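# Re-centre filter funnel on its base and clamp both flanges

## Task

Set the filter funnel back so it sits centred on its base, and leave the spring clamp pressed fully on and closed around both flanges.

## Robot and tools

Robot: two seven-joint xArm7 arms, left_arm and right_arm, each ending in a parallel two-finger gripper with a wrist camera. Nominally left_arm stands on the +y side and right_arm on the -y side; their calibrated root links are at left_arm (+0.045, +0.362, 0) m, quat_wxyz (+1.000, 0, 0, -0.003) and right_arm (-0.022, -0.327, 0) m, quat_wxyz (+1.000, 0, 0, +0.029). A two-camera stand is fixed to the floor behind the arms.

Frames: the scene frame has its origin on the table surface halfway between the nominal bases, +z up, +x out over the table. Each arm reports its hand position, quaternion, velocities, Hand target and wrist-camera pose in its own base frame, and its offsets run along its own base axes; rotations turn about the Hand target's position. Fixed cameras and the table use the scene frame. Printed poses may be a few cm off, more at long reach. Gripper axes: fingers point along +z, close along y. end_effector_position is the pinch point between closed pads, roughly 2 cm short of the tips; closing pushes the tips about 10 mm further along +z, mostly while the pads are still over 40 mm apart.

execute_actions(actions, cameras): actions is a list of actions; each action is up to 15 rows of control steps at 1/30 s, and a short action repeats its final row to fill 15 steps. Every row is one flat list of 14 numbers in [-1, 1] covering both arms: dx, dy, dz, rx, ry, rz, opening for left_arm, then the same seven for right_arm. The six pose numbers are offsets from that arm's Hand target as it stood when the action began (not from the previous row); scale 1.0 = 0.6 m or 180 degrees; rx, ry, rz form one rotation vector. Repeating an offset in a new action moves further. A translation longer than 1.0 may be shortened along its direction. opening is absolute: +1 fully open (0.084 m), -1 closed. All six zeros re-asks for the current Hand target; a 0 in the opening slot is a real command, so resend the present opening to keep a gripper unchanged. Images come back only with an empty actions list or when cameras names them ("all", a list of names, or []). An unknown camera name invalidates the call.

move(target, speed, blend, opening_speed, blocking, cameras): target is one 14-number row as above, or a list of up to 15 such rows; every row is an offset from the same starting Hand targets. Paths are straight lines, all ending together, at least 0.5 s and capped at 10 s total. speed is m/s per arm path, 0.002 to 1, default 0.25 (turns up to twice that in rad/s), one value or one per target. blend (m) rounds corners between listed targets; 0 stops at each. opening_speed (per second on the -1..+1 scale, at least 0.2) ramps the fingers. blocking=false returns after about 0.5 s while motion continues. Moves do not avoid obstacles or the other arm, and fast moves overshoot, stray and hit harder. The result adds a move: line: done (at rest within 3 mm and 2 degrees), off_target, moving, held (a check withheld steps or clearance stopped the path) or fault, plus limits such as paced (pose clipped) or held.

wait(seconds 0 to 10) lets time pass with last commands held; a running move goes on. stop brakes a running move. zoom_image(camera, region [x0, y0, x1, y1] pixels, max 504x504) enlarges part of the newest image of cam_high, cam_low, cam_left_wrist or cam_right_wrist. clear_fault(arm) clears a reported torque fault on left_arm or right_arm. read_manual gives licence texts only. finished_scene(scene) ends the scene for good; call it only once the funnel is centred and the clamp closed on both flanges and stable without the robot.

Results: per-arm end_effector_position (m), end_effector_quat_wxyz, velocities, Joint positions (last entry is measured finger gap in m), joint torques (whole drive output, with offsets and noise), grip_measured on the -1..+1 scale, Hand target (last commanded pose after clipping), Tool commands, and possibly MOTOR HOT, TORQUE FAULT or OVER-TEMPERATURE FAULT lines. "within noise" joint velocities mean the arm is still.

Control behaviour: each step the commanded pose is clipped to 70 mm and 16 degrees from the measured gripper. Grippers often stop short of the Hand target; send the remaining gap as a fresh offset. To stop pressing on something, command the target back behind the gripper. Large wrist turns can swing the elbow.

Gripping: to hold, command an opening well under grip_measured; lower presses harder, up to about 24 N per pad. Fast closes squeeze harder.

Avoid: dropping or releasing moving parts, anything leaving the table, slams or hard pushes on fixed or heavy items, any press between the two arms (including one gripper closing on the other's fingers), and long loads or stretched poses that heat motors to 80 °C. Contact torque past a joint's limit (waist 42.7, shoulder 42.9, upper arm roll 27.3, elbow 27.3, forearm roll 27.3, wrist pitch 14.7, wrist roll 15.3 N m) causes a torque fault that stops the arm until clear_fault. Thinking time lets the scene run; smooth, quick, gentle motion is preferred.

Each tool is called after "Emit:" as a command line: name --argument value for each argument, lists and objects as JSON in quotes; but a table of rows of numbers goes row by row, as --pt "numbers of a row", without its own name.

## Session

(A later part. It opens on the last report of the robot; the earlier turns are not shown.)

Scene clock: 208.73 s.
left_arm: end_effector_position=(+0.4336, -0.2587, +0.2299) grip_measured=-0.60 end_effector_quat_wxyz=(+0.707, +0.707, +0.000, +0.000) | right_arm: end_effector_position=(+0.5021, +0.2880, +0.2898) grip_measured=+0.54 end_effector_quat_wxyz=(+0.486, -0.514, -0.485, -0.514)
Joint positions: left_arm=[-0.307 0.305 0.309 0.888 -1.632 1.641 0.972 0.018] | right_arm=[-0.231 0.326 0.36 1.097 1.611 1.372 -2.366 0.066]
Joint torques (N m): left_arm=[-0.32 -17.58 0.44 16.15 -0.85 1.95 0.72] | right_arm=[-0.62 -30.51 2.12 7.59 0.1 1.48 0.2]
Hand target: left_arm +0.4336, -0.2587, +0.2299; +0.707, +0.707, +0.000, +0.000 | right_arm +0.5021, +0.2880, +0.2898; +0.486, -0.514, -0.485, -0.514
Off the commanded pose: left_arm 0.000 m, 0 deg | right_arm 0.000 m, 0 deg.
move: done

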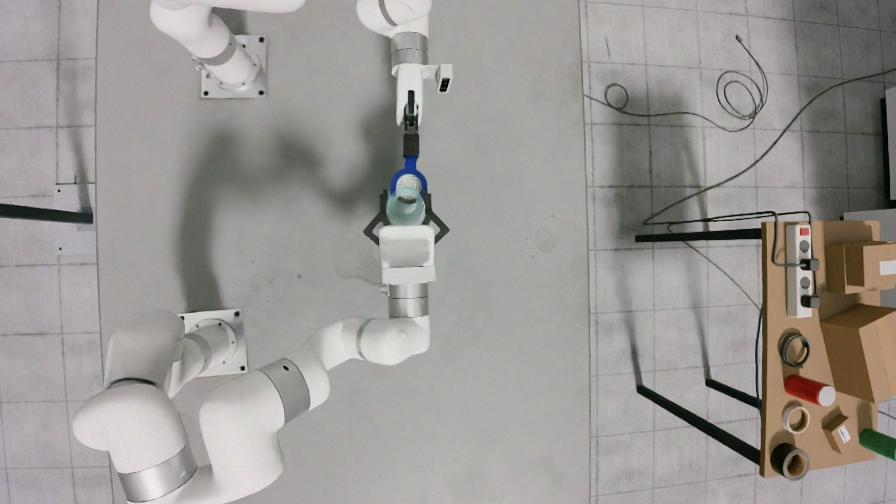

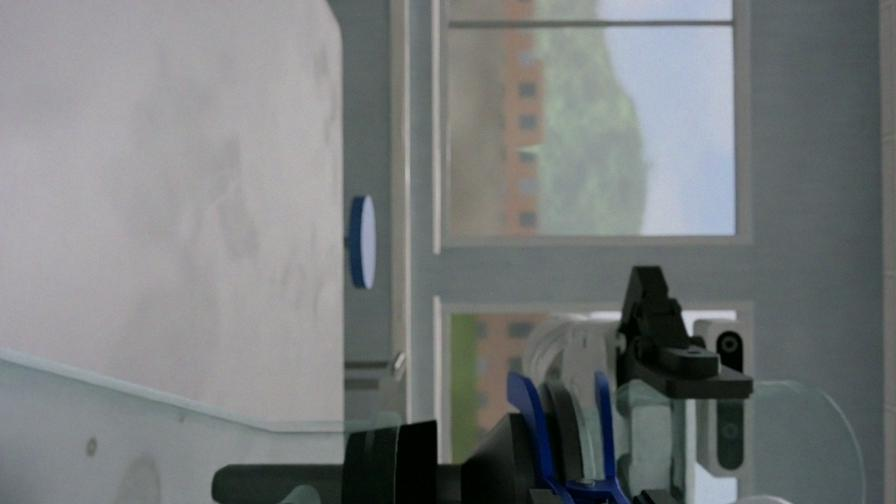

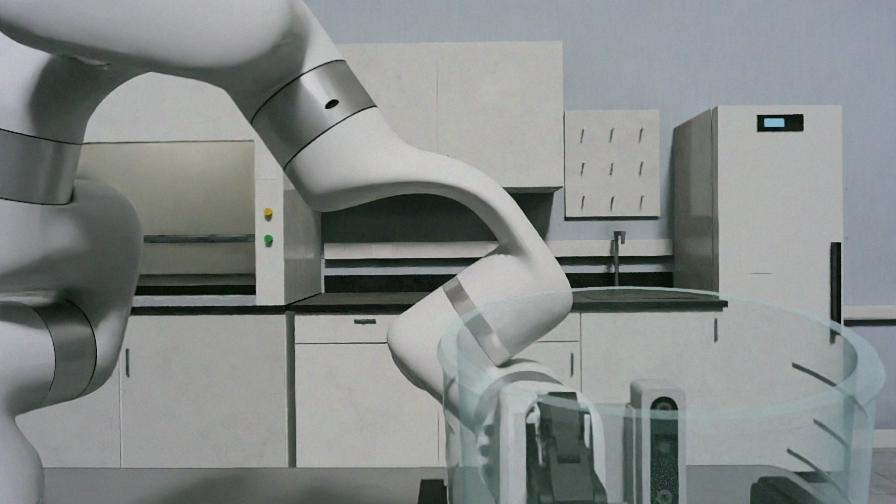

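Emit:
move --pt "0 0 0 0 0 0 -0.75 -0.001 -0.02 0.005 -0.01 0 0 -0.2" --pt "0 0 0 0 0 0 -0.75 -0.003 -0.055 0.007 -0.0306 0.0018 0 -0.2" --speed 0.06 --cameras '["all"]'

Emit:
zoom_image --camera "cam_high" --region '[360, 110, 460, 240]'

Emit:
zoom_image --camera "cam_left_wrist" --region '[430, 254, 896, 504]'

Scene clock: 221.23 s.
left_arm: end_effector_position=(+0.4336, -0.2587, +0.2299) grip_measured=-0.69 end_effector_quat_wxyz=(+0.707, +0.707, +0.000, +0.000) | right_arm: end_effector_position=(+0.5003, +0.2550, +0.2939) grip_measured=+0.54 end_effector_quat_wxyz=(-0.462, +0.538, +0.508, +0.489)
Joint positions: left_arm=[-0.307 0.305 0.309 0.888 -1.632 1.641 0.972 0.014] | right_arm=[-0.262 0.259 0.322 1.088 1.509 1.373 -2.292 0.066]
Joint torques (N m): left_arm=[-0.43 -18.23 0.42 16.83 -0.65 1.66 0.7] | right_arm=[-2.11 -34.8 0.67 9.19 0.83 1.36 0.42]
Hand target: left_arm +0.4336, -0.2587, +0.2299; +0.707, +0.707, +0.000, +0.000 | right_arm +0.5003, +0.2550, +0.2940; -0.462, +0.538, +0.508, +0.489
Off the commanded pose: left_arm 0.000 m, 0 deg | right_arm 0.000 m, 0 deg.
move: done

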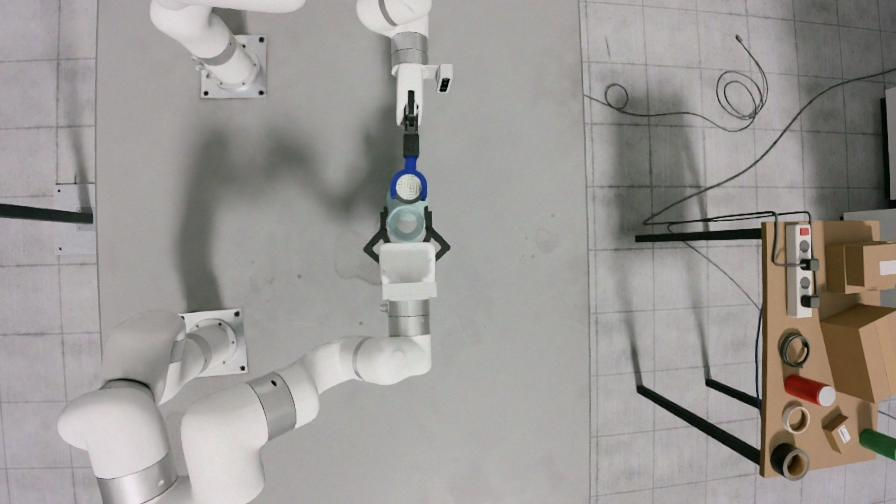

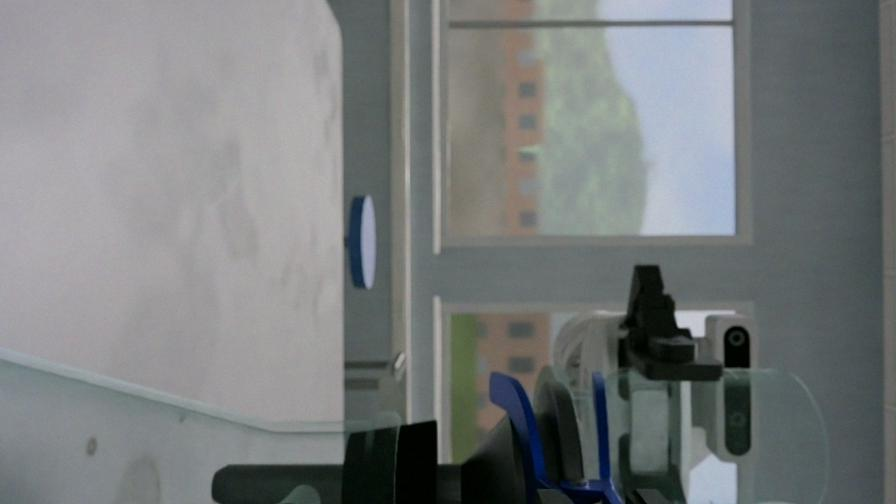

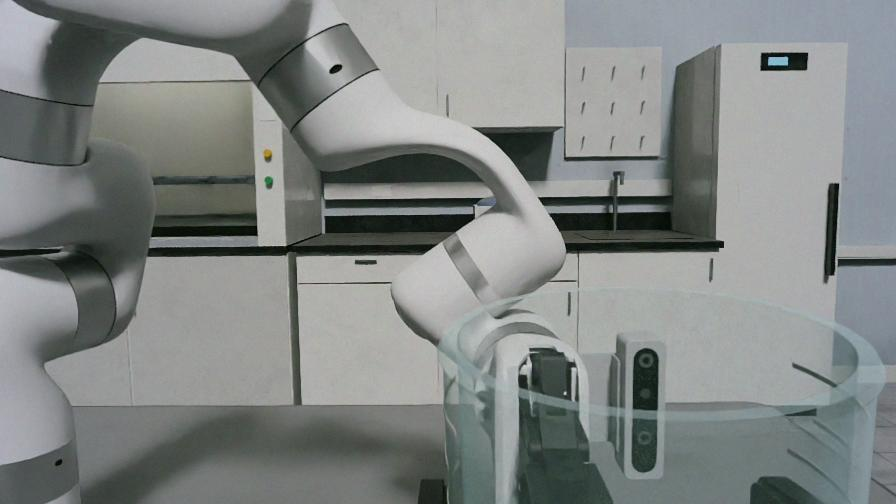

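Scaled by 3.877 from the camera's 896x504 image, which has a finer 1280x720 frame.

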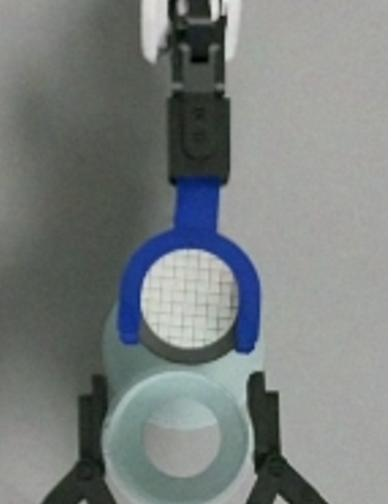

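Scaled by 1.082 from the camera's 896x504 image, which has a finer 1280x720 frame.

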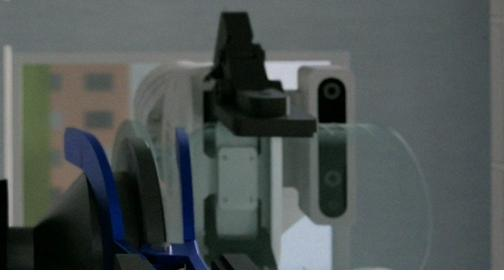

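Emit:
move --pt "0 0 0 0 0 0 -0.75 0.0075 0 0 -0.016 -0.01 0 -0.2" --pt "0 0 0 0 0 0 -0.75 0.012 0.075 0 -0.016 -0.01 0 -0.2" --speed 0.06 --cameras '["all"]'

Emit:
zoom_image --camera "cam_high" --region '[360, 110, 460, 240]'

Emit:
zoom_image --camera "cam_left_wrist" --region '[470, 344, 750, 504]'

Scene clock: 248.20 s.
left_arm: end_effector_position=(+0.4336, -0.2587, +0.2299) grip_measured=-0.69 end_effector_quat_wxyz=(+0.707, +0.707, +0.000, +0.000) | right_arm: end_effector_position=(+0.5075, +0.2999, +0.2939) grip_measured=+0.53 end_effector_quat_wxyz=(-0.440, +0.542, +0.528, +0.484)
Joint positions: left_arm=[-0.307 0.305 0.309 0.888 -1.632 1.641 0.972 0.014] | right_arm=[-0.186 0.273 0.364 1.134 1.53 1.242 -2.286 0.066]
Joint torques (N m): left_arm=[-0.71 -18.81 0.26 16.16 -0.95 1.36 0.46] | right_arm=[2.9 -33.74 4.13 11.5 2.59 1.08 0.32]
Hand target: left_arm +0.4336, -0.2587, +0.2299; +0.707, +0.707, +0.000, +0.000 | right_arm +0.5075, +0.3000, +0.2940; -0.440, +0.542, +0.528, +0.484
Off the commanded pose: left_arm 0.000 m, 0 deg | right_arm 0.000 m, 0 deg.
move: done

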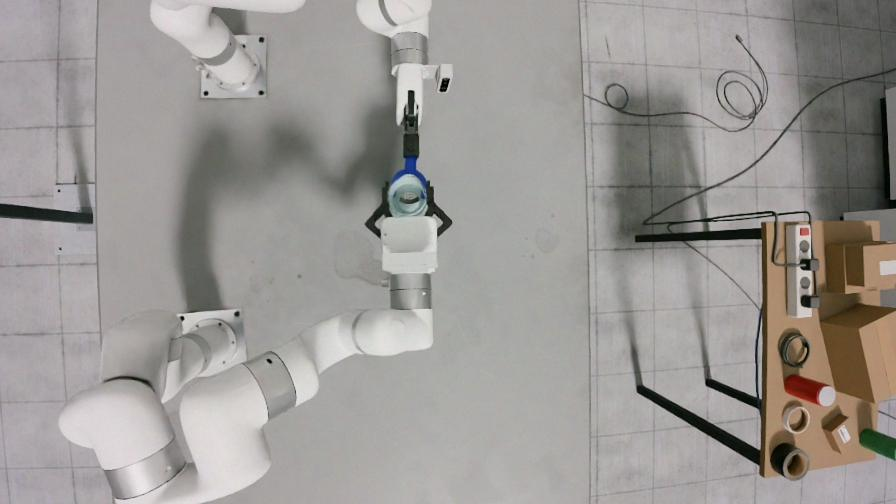

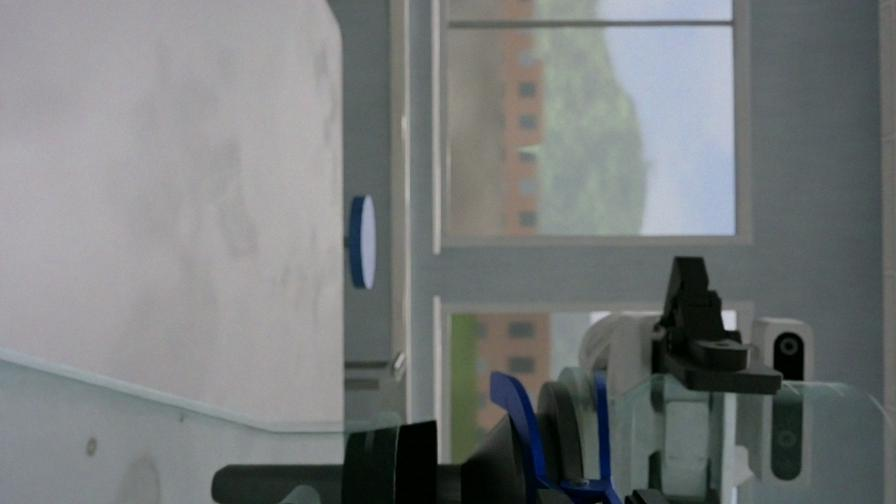

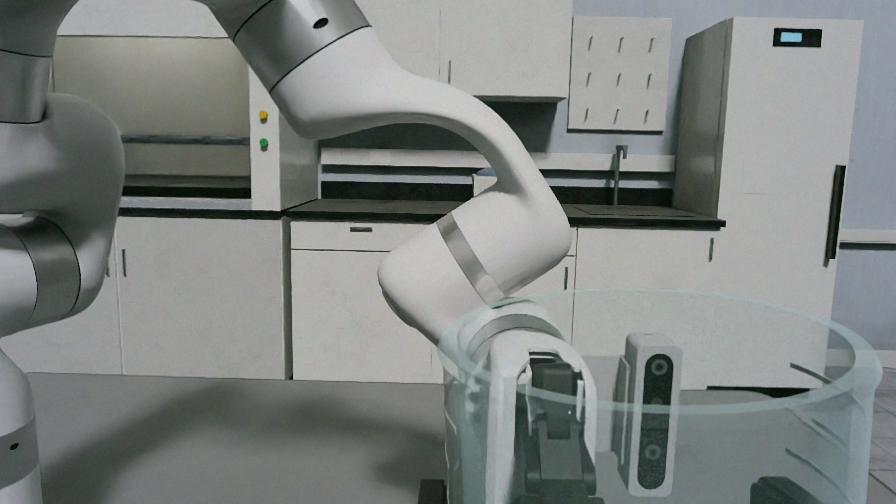

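Scaled by 3.877 from the camera's 896x504 image, which has a finer 1280x720 frame.

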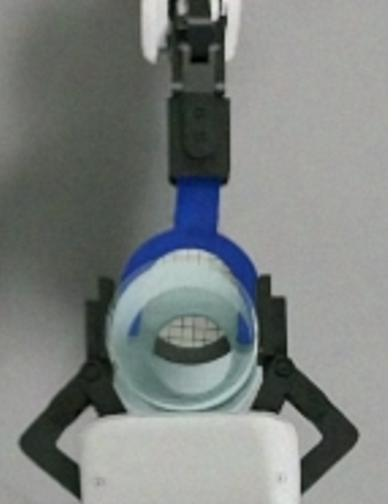

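Scaled by 1.800 from the camera's 896x504 image, which has a finer 1280x720 frame.

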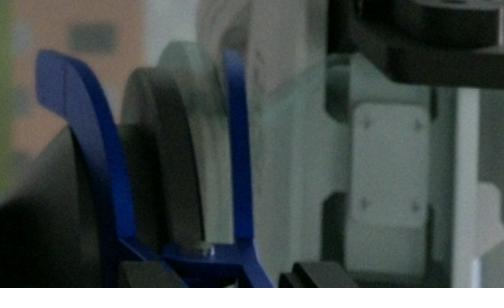

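Emit:
move --target '[0,0,0,0,0,0,-0.75,0.002,0.035,0,0,0,0,-0.2]' --speed 0.06 --cameras '["cam_left_wrist","cam_high"]'

Emit:
zoom_image --camera "cam_high" --region '[360, 140, 450, 240]'

Emit:
zoom_image --camera "cam_left_wrist" --region '[470, 344, 750, 504]'

Scene clock: 262.47 s.
left_arm: end_effector_position=(+0.4336, -0.2587, +0.2300) grip_measured=-0.69 end_effector_quat_wxyz=(+0.707, +0.707, +0.000, +0.000) | right_arm: end_effector_position=(+0.5087, +0.3210, +0.2940) grip_measured=+0.53 end_effector_quat_wxyz=(-0.440, +0.542, +0.528, +0.484)
Joint positions: left_arm=[-0.308 0.305 0.309 0.888 -1.632 1.641 0.972 0.014] | right_arm=[-0.154 0.29 0.384 1.153 1.552 1.198 -2.284 0.066]
Joint torques (N m): left_arm=[-3.93 -15.81 -0.45 14.23 0.21 -0.01 0.71] | right_arm=[4.02 -36.83 6.19 12.76 2.81 1.7 0.3]
Hand target: left_arm +0.4336, -0.2587, +0.2299; +0.707, +0.707, +0.000, +0.000 | right_arm +0.5087, +0.3210, +0.2940; -0.440, +0.542, +0.528, +0.484
Off the commanded pose: left_arm 0.000 m, 0 deg | right_arm 0.000 m, 0 deg.
move: done
Images, in order (width x height): cam_high 896x504, cam_left_wrist 896x504.

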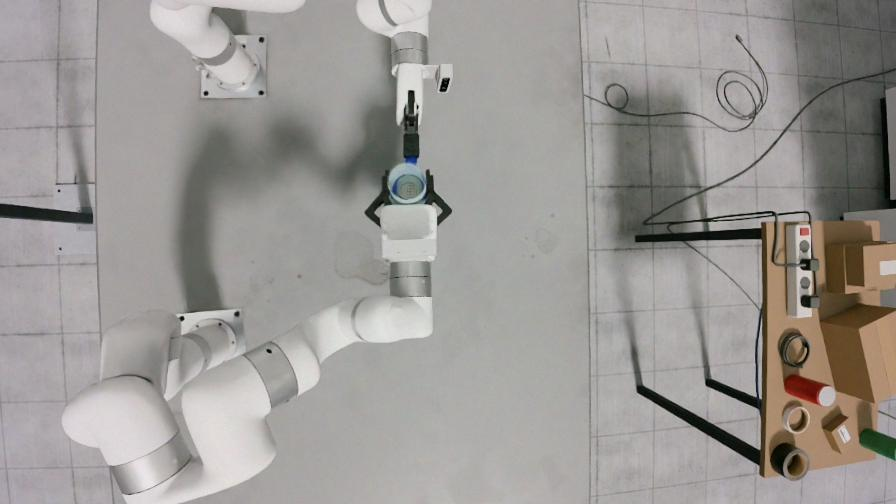

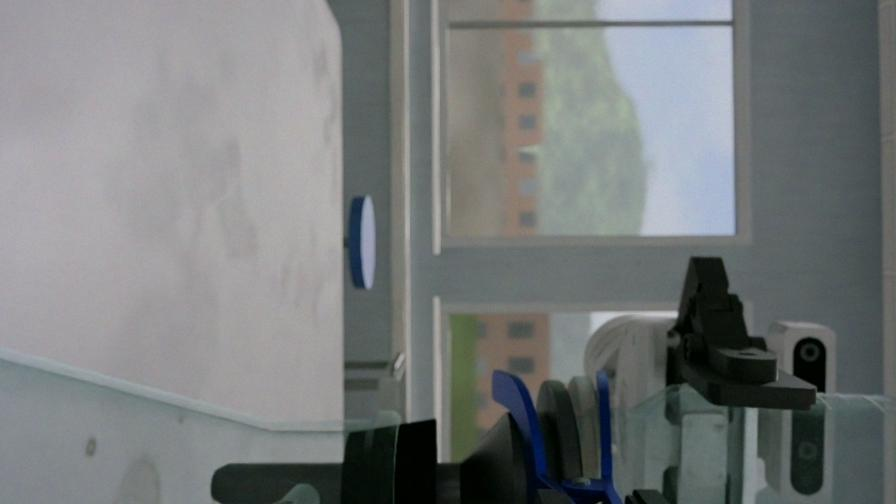

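Scaled by 5.040 from the camera's 896x504 image, which has a finer 1280x720 frame.

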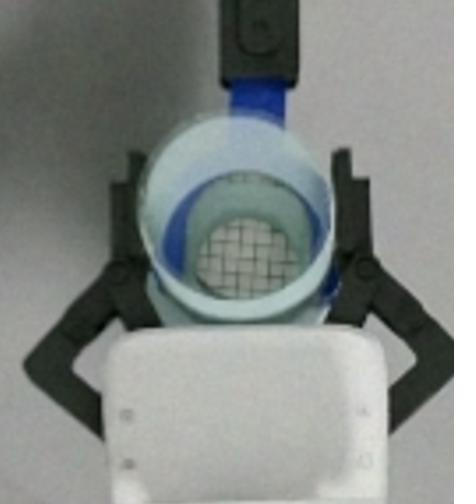

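Scaled by 1.800 from the camera's 896x504 image, which has a finer 1280x720 frame.

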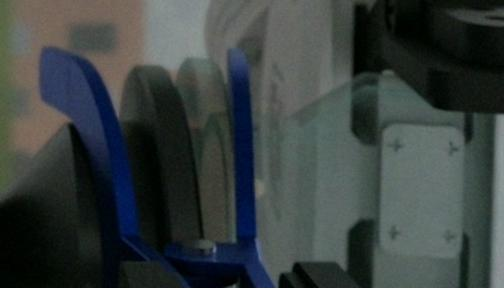

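Emit:
move --pt "0 0 0 0 0 0 -0.8 0 -0.006 0 0 0 0 -0.2" --pt "0 0 0 0 0 0 -0.8 0 -0.006 -0.006 0 0 0 -0.2" --pt "0 0 0 0 0 0 -0.8 0.001 0.010 -0.006 0 0 0 -0.2" --speed 0.04 --cameras '["cam_left_wrist","cam_high"]'

Emit:
zoom_image --camera "cam_high" --region '[360, 140, 450, 240]'

Emit:
zoom_image --camera "cam_left_wrist" --region '[470, 344, 750, 504]'

Scene clock: 279.03 s.
left_arm: end_effector_position=(+0.4337, -0.2586, +0.2300) grip_measured=-0.69 end_effector_quat_wxyz=(+0.707, +0.707, +0.000, +0.000) | right_arm: end_effector_position=(+0.5094, +0.3269, +0.2905) grip_measured=+0.53 end_effector_quat_wxyz=(-0.440, +0.542, +0.528, +0.484)
Joint positions: left_arm=[-0.307 0.305 0.309 0.888 -1.632 1.641 0.972 0.014] | right_arm=[-0.144 0.302 0.389 1.159 1.559 1.184 -2.291 0.066]
Joint torques (N m): left_arm=[-11.57 -15.26 -6.29 14.68 -0.89 0.4 0.38] | right_arm=[14.53 -7.55 10.35 0.2 -3.08 -2.14 0.11]
Hand target: left_arm +0.4336, -0.2587, +0.2299; +0.707, +0.707, +0.000, +0.000 | right_arm +0.5093, +0.3270, +0.2904; -0.440, +0.542, +0.528, +0.484
Off the commanded pose: left_arm 0.000 m, 0 deg | right_arm 0.000 m, 0 deg.
move: done
Images, in order (width x height): cam_high 896x504, cam_left_wrist 896x504.

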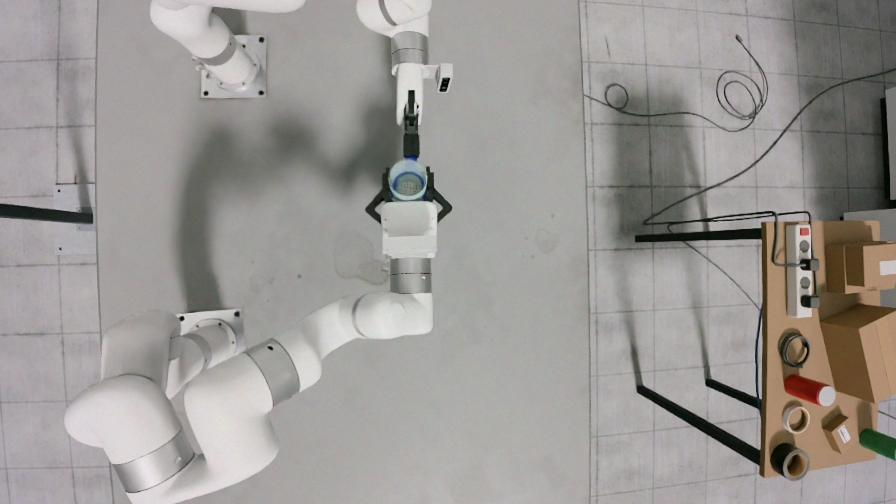

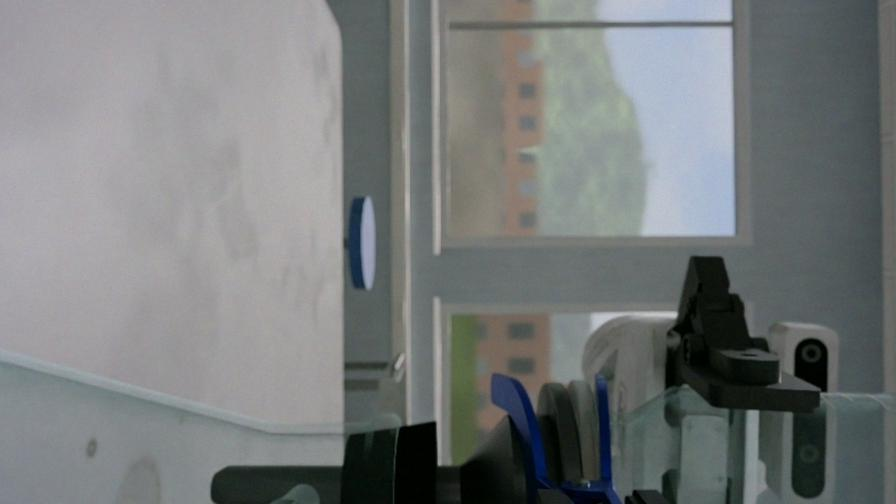

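Scaled by 5.040 from the camera's 896x504 image, which has a finer 1280x720 frame.

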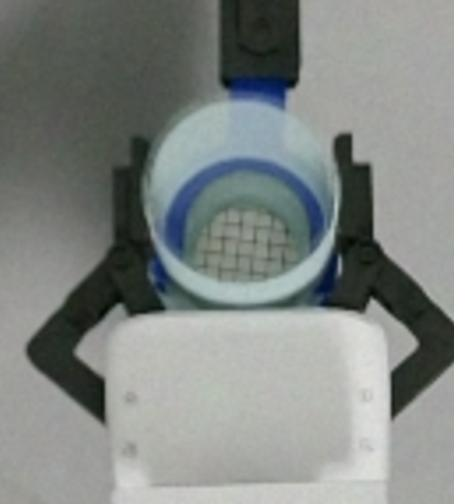

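Scaled by 1.800 from the camera's 896x504 image, which has a finer 1280x720 frame.

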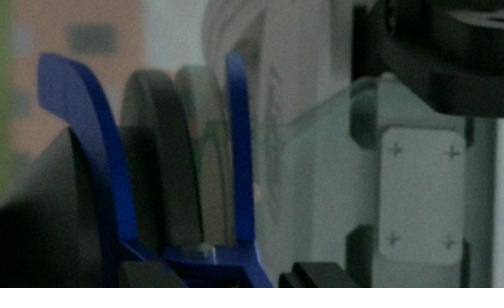

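Emit:
move --target '[0,0,0,0,0,0,-0.8,0,-0.002,0.004,0,0,0,-0.2]' --speed 0.04 --cameras '["cam_left_wrist","cam_high"]'

Emit:
zoom_image --camera "cam_high" --region '[360, 140, 450, 240]'

Emit:
zoom_image --camera "cam_left_wrist" --region '[470, 344, 750, 504]'

Scene clock: 288.13 s.
left_arm: end_effector_position=(+0.4335, -0.2589, +0.2299) grip_measured=-0.69 end_effector_quat_wxyz=(+0.707, +0.707, -0.001, -0.001) | right_arm: end_effector_position=(+0.5092, +0.3259, +0.2924) grip_measured=+0.52 end_effector_quat_wxyz=(-0.440, +0.542, +0.528, +0.484)
Joint positions: left_arm=[-0.308 0.305 0.309 0.888 -1.632 1.641 0.972 0.014] | right_arm=[-0.146 0.297 0.388 1.158 1.556 1.187 -2.286 0.066]
Joint torques (N m): left_arm=[0.89 -15.2 1.28 14.94 0.28 -0.9 0.37] | right_arm=[0.2 -42.09 4.41 12.53 1.86 3.09 0.43]
Hand target: left_arm +0.4336, -0.2587, +0.2299; +0.707, +0.707, +0.000, +0.000 | right_arm +0.5093, +0.3258, +0.2928; -0.440, +0.542, +0.528, +0.484
Off the commanded pose: left_arm 0.000 m, 0 deg | right_arm 0.000 m, 0 deg.
move: done
Images, in order (width x height): cam_high 896x504, cam_left_wrist 896x504.

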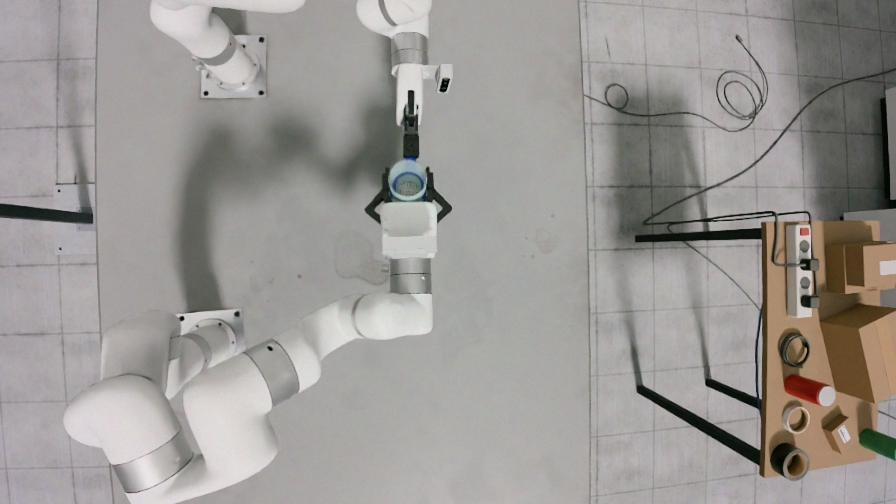

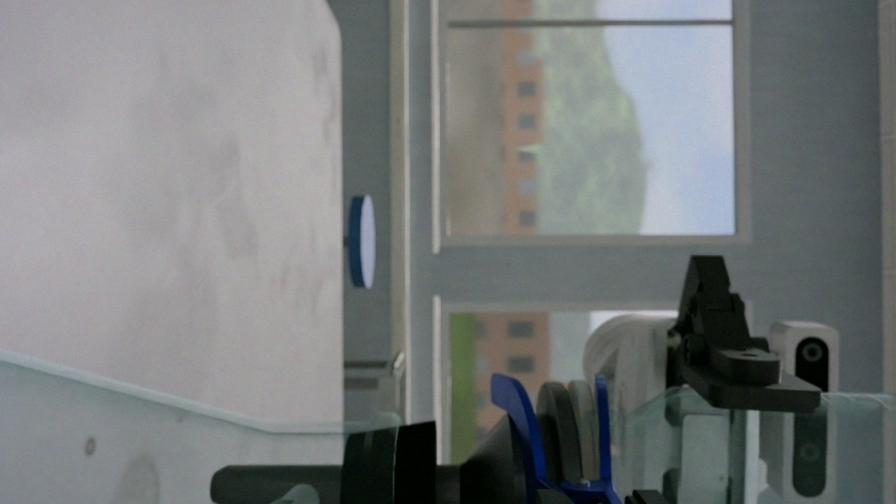

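Scaled by 5.040 from the camera's 896x504 image, which has a finer 1280x720 frame.

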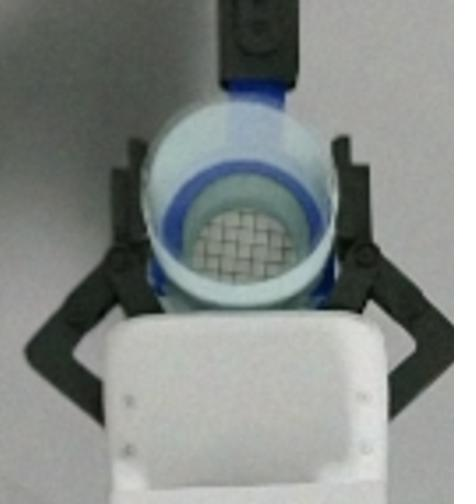

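Scaled by 1.800 from the camera's 896x504 image, which has a finer 1280x720 frame.

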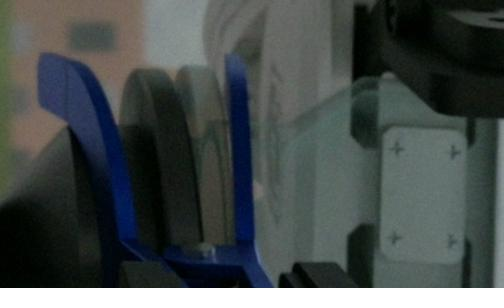

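Emit:
move --pt "0 0 0 0 0 0 -0.75 0 0 -0.002 0 0 0 -0.2" --pt "0 0 0 0 0 0 0.1 0 0 -0.002 0 0 0 -0.2" --pt "0 0 0 0 0 0 0.1 0 0 -0.002 0 0 0 1" --speed 0.04 --opening_speed 0.6 --cameras '["all"]'

Emit:
zoom_image --camera "cam_high" --region '[360, 140, 450, 240]'

Emit:
zoom_image --camera "cam_left_wrist" --region '[470, 344, 750, 504]'

Scene clock: 297.30 s.
left_arm: end_effector_position=(+0.4336, -0.2587, +0.2299) grip_measured=+0.09 end_effector_quat_wxyz=(+0.707, +0.707, +0.000, +0.000) | right_arm: end_effector_position=(+0.5093, +0.3258, +0.2916) grip_measured=+1.00 end_effector_quat_wxyz=(-0.440, +0.542, +0.528, +0.484)
Joint positions: left_arm=[-0.308 0.305 0.309 0.888 -1.632 1.641 0.972 0.048] | right_arm=[-0.146 0.299 0.388 1.158 1.557 1.187 -2.289 0.084]
Joint torques (N m): left_arm=[1.53 -20.36 0.66 17 -0.17 1.89 0.11] | right_arm=[1.57 -31.85 3.98 9.2 1.46 1.39 -0.13]
Hand target: left_arm +0.4336, -0.2587, +0.2299; +0.707, +0.707, +0.000, +0.000 | right_arm +0.5093, +0.3258, +0.2916; -0.440, +0.542, +0.528, +0.484
Off the commanded pose: left_arm 0.000 m, 0 deg | right_arm 0.000 m, 0 deg.
move: done

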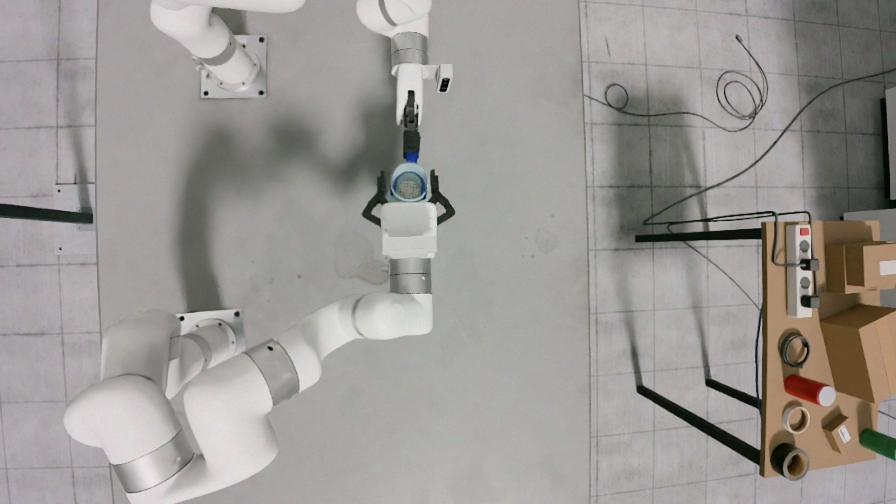

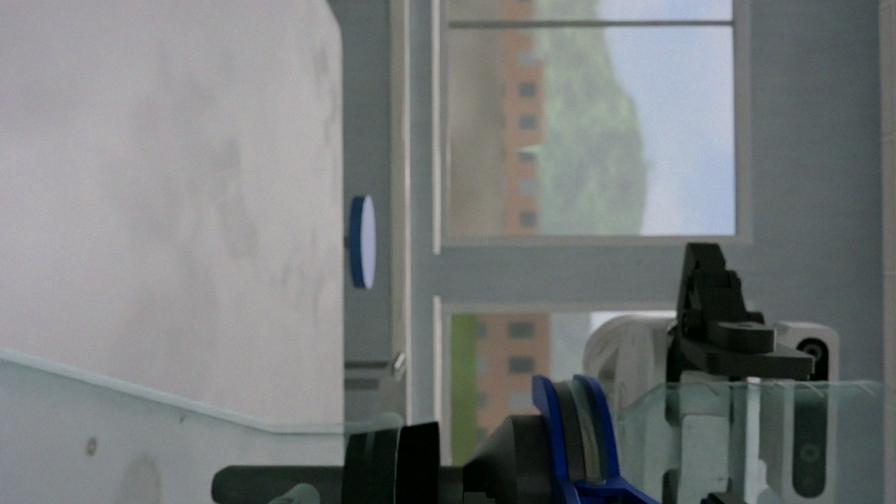

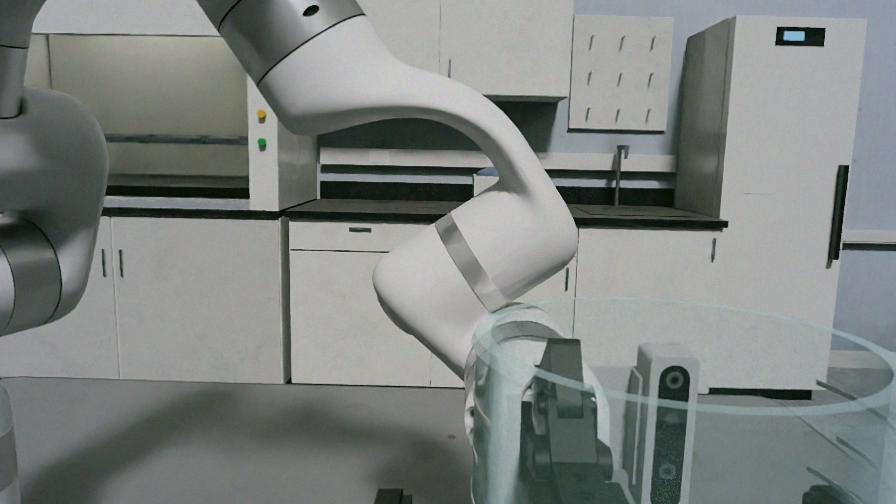

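Scaled by 5.040 from the camera's 896x504 image, which has a finer 1280x720 frame.

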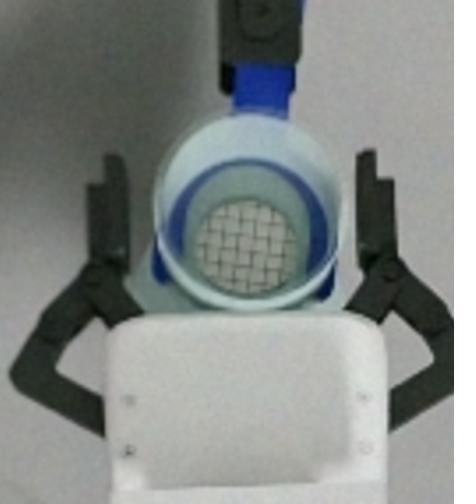

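Scaled by 1.800 from the camera's 896x504 image, which has a finer 1280x720 frame.

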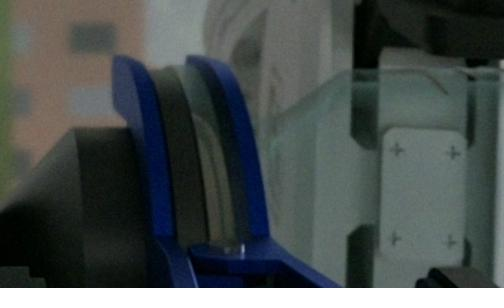

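Emit:
move --pt "0 0 0 0 0 0 1 -0.001 -0.02 0 0 0 0 1" --pt "0 0.18 0 0 0 0 1 -0.015 -0.26 0 0.0466 0.008 0 1" --speed 0.15 --opening_speed 1 --cameras '["all"]'

Emit:
zoom_image --camera "cam_high" --region '[360, 140, 450, 240]'

Emit:
zoom_image --camera "cam_left_wrist" --region '[460, 280, 740, 460]'

Emit:
zoom_image --camera "cam_right_wrist" --region '[420, 240, 700, 504]'

Scene clock: 307.10 s.
left_arm: end_effector_position=(+0.4336, -0.1508, +0.2299) grip_measured=+1.00 end_effector_quat_wxyz=(+0.707, +0.707, +0.000, +0.000) | right_arm: end_effector_position=(+0.5003, +0.1698, +0.2916) grip_measured=+1.00 end_effector_quat_wxyz=(+0.485, -0.514, -0.485, -0.515)
Joint positions: left_arm=[-0.145 0.355 0.43 0.943 -1.436 1.839 0.99 0.084] | right_arm=[-0.394 0.32 0.24 1.105 1.443 1.595 -2.346 0.084]
Joint torques (N m): left_arm=[2.2 -17.47 1.95 16.9 -0.13 2.07 0.88] | right_arm=[-1.89 -31.55 0.59 9.64 0.62 1.59 -0.44]
Hand target: left_arm +0.4336, -0.1507, +0.2299; +0.707, +0.707, +0.000, +0.000 | right_arm +0.5003, +0.1698, +0.2916; +0.485, -0.514, -0.485, -0.515
Off the commanded pose: left_arm 0.000 m, 0 deg | right_arm 0.000 m, 0 deg.
move: done

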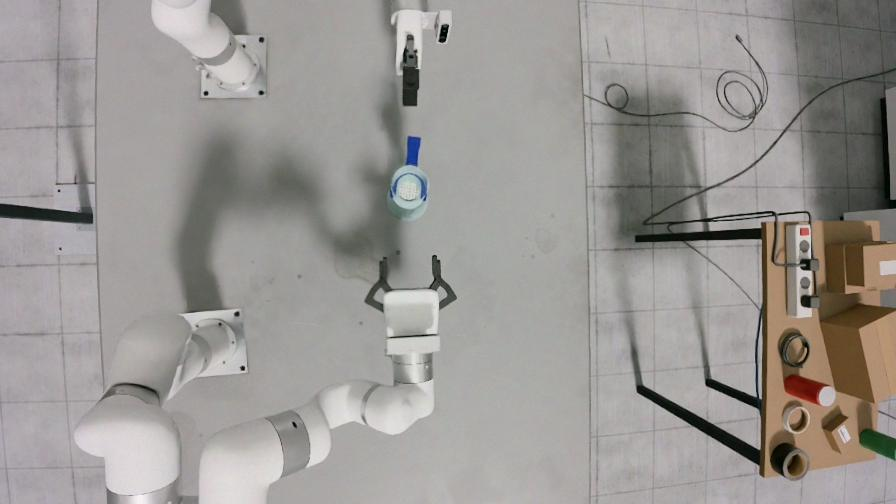

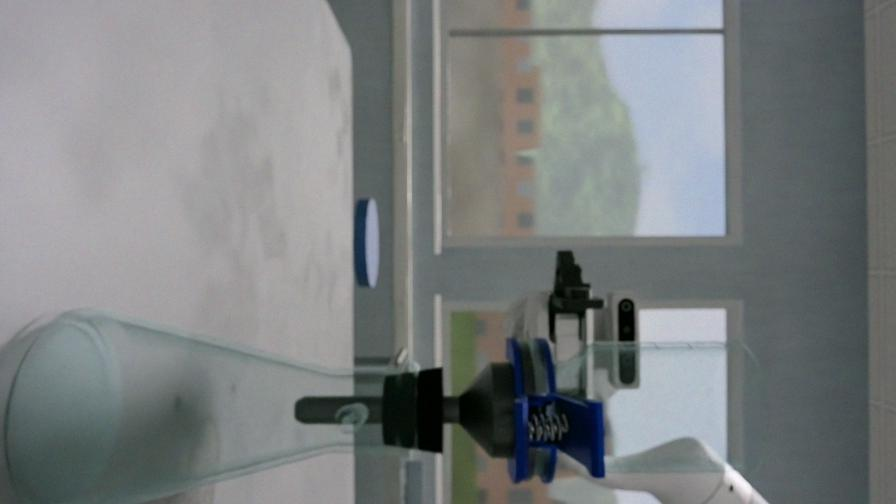

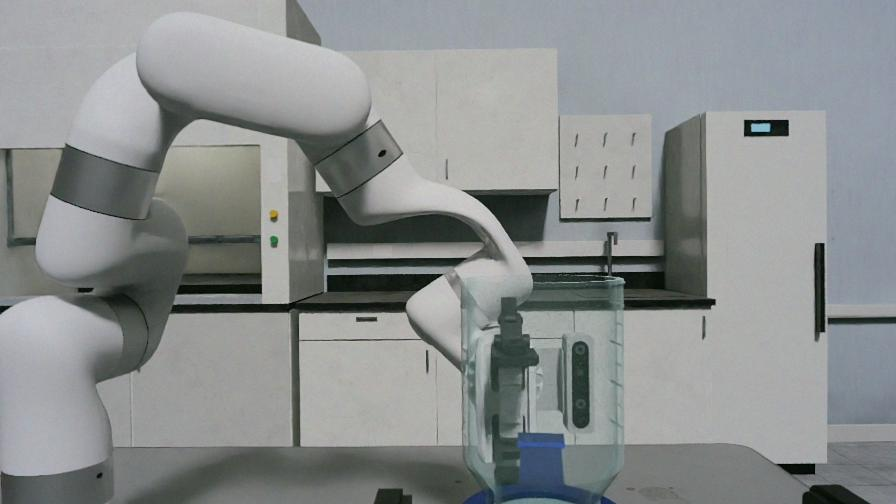

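Scaled by 5.040 from the camera's 896x504 image, which has a finer 1280x720 frame.

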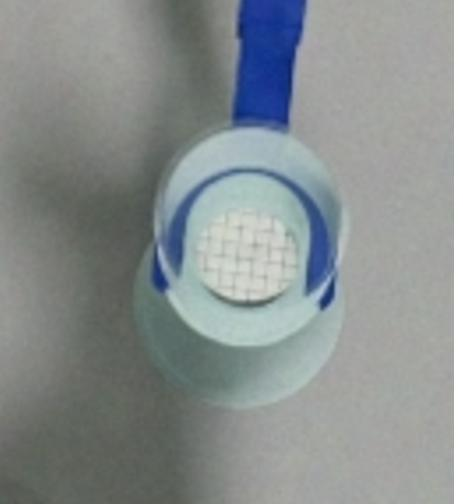

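Scaled by 1.800 from the camera's 896x504 image, which has a finer 1280x720 frame.

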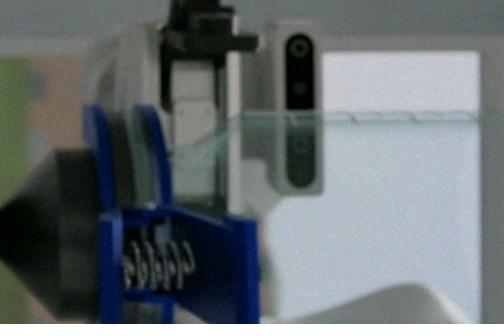

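Scaled by 1.800 from the camera's 896x504 image, which has a finer 1280x720 frame.

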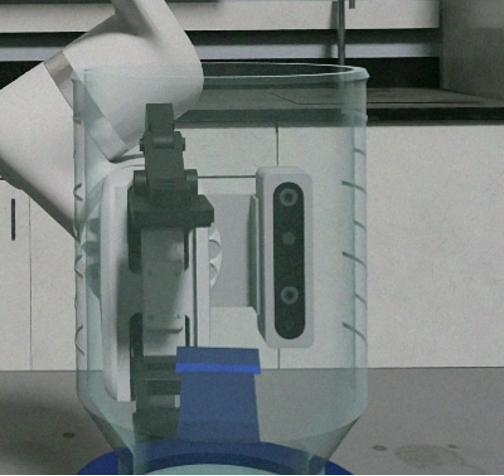

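Emit:
move --pt "0.12 0.1 0.03 0 0 -0.12 1 0 -0.1 0 0 0 0 1" --pt "0.159 0 0.015 0 0 -0.25 1 0 -0.1 0 0 0 0 1" --blend 0.02 --cameras '["cam_left_wrist"]'

Emit:
zoom_image --camera "cam_left_wrist" --region '[350, 140, 650, 390]'

Scene clock: 338.17 s.
left_arm: end_effector_position=(+0.5280, -0.1509, +0.2390) grip_measured=+1.00 end_effector_quat_wxyz=(+0.659, +0.661, -0.253, -0.253) | right_arm: end_effector_position=(+0.5003, +0.1098, +0.2916) grip_measured=+1.00 end_effector_quat_wxyz=(+0.485, -0.514, -0.485, -0.515)
Joint positions: left_arm=[0.102 1.376 0.138 2.707 -1.423 2.43 0.37 0.084] | right_arm=[-0.47 0.358 0.182 1.165 1.359 1.702 -2.337 0.084]
Joint torques (N m): left_arm=[1.89 -30.57 -2.69 20.36 -0.98 0.34 -0.57] | right_arm=[-1.12 -33.2 0.48 9.19 1.01 1.52 0.47]
Hand target: left_arm +0.5290, -0.1507, +0.2389; +0.653, +0.653, -0.271, -0.271 | right_arm +0.5003, +0.1098, +0.2916; +0.485, -0.514, -0.485, -0.515
Off the commanded pose: left_arm 0.001 m, 3 deg | right_arm 0.000 m, 0 deg.
elbow stopped short (left arm): the move would have taken joint 4 (elbow) straighter than the controller allows.
move: off_target (left_arm)
Images, in order (width x height): cam_left_wrist 896x504.

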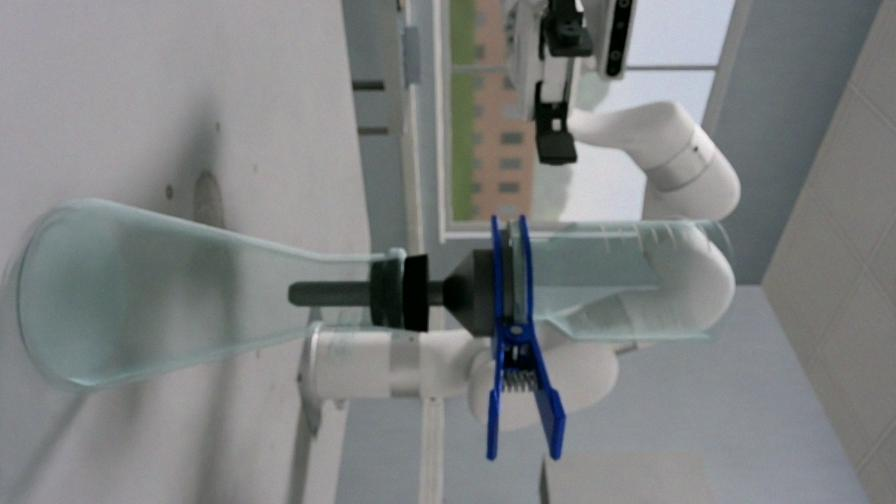

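Scaled by 1.680 from the camera's 896x504 image, which has a finer 1280x720 frame.

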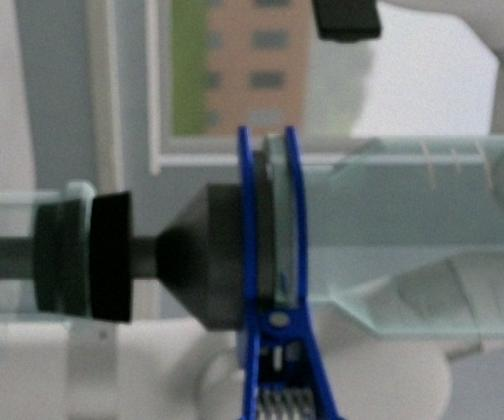

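Emit:
zoom_image --camera "cam_left_wrist" --region '[460, 200, 580, 350]'

Scaled by 3.360 from the camera's 896x504 image, which has a finer 1280x720 frame.

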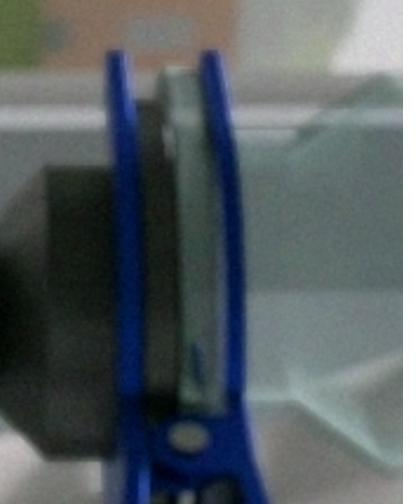

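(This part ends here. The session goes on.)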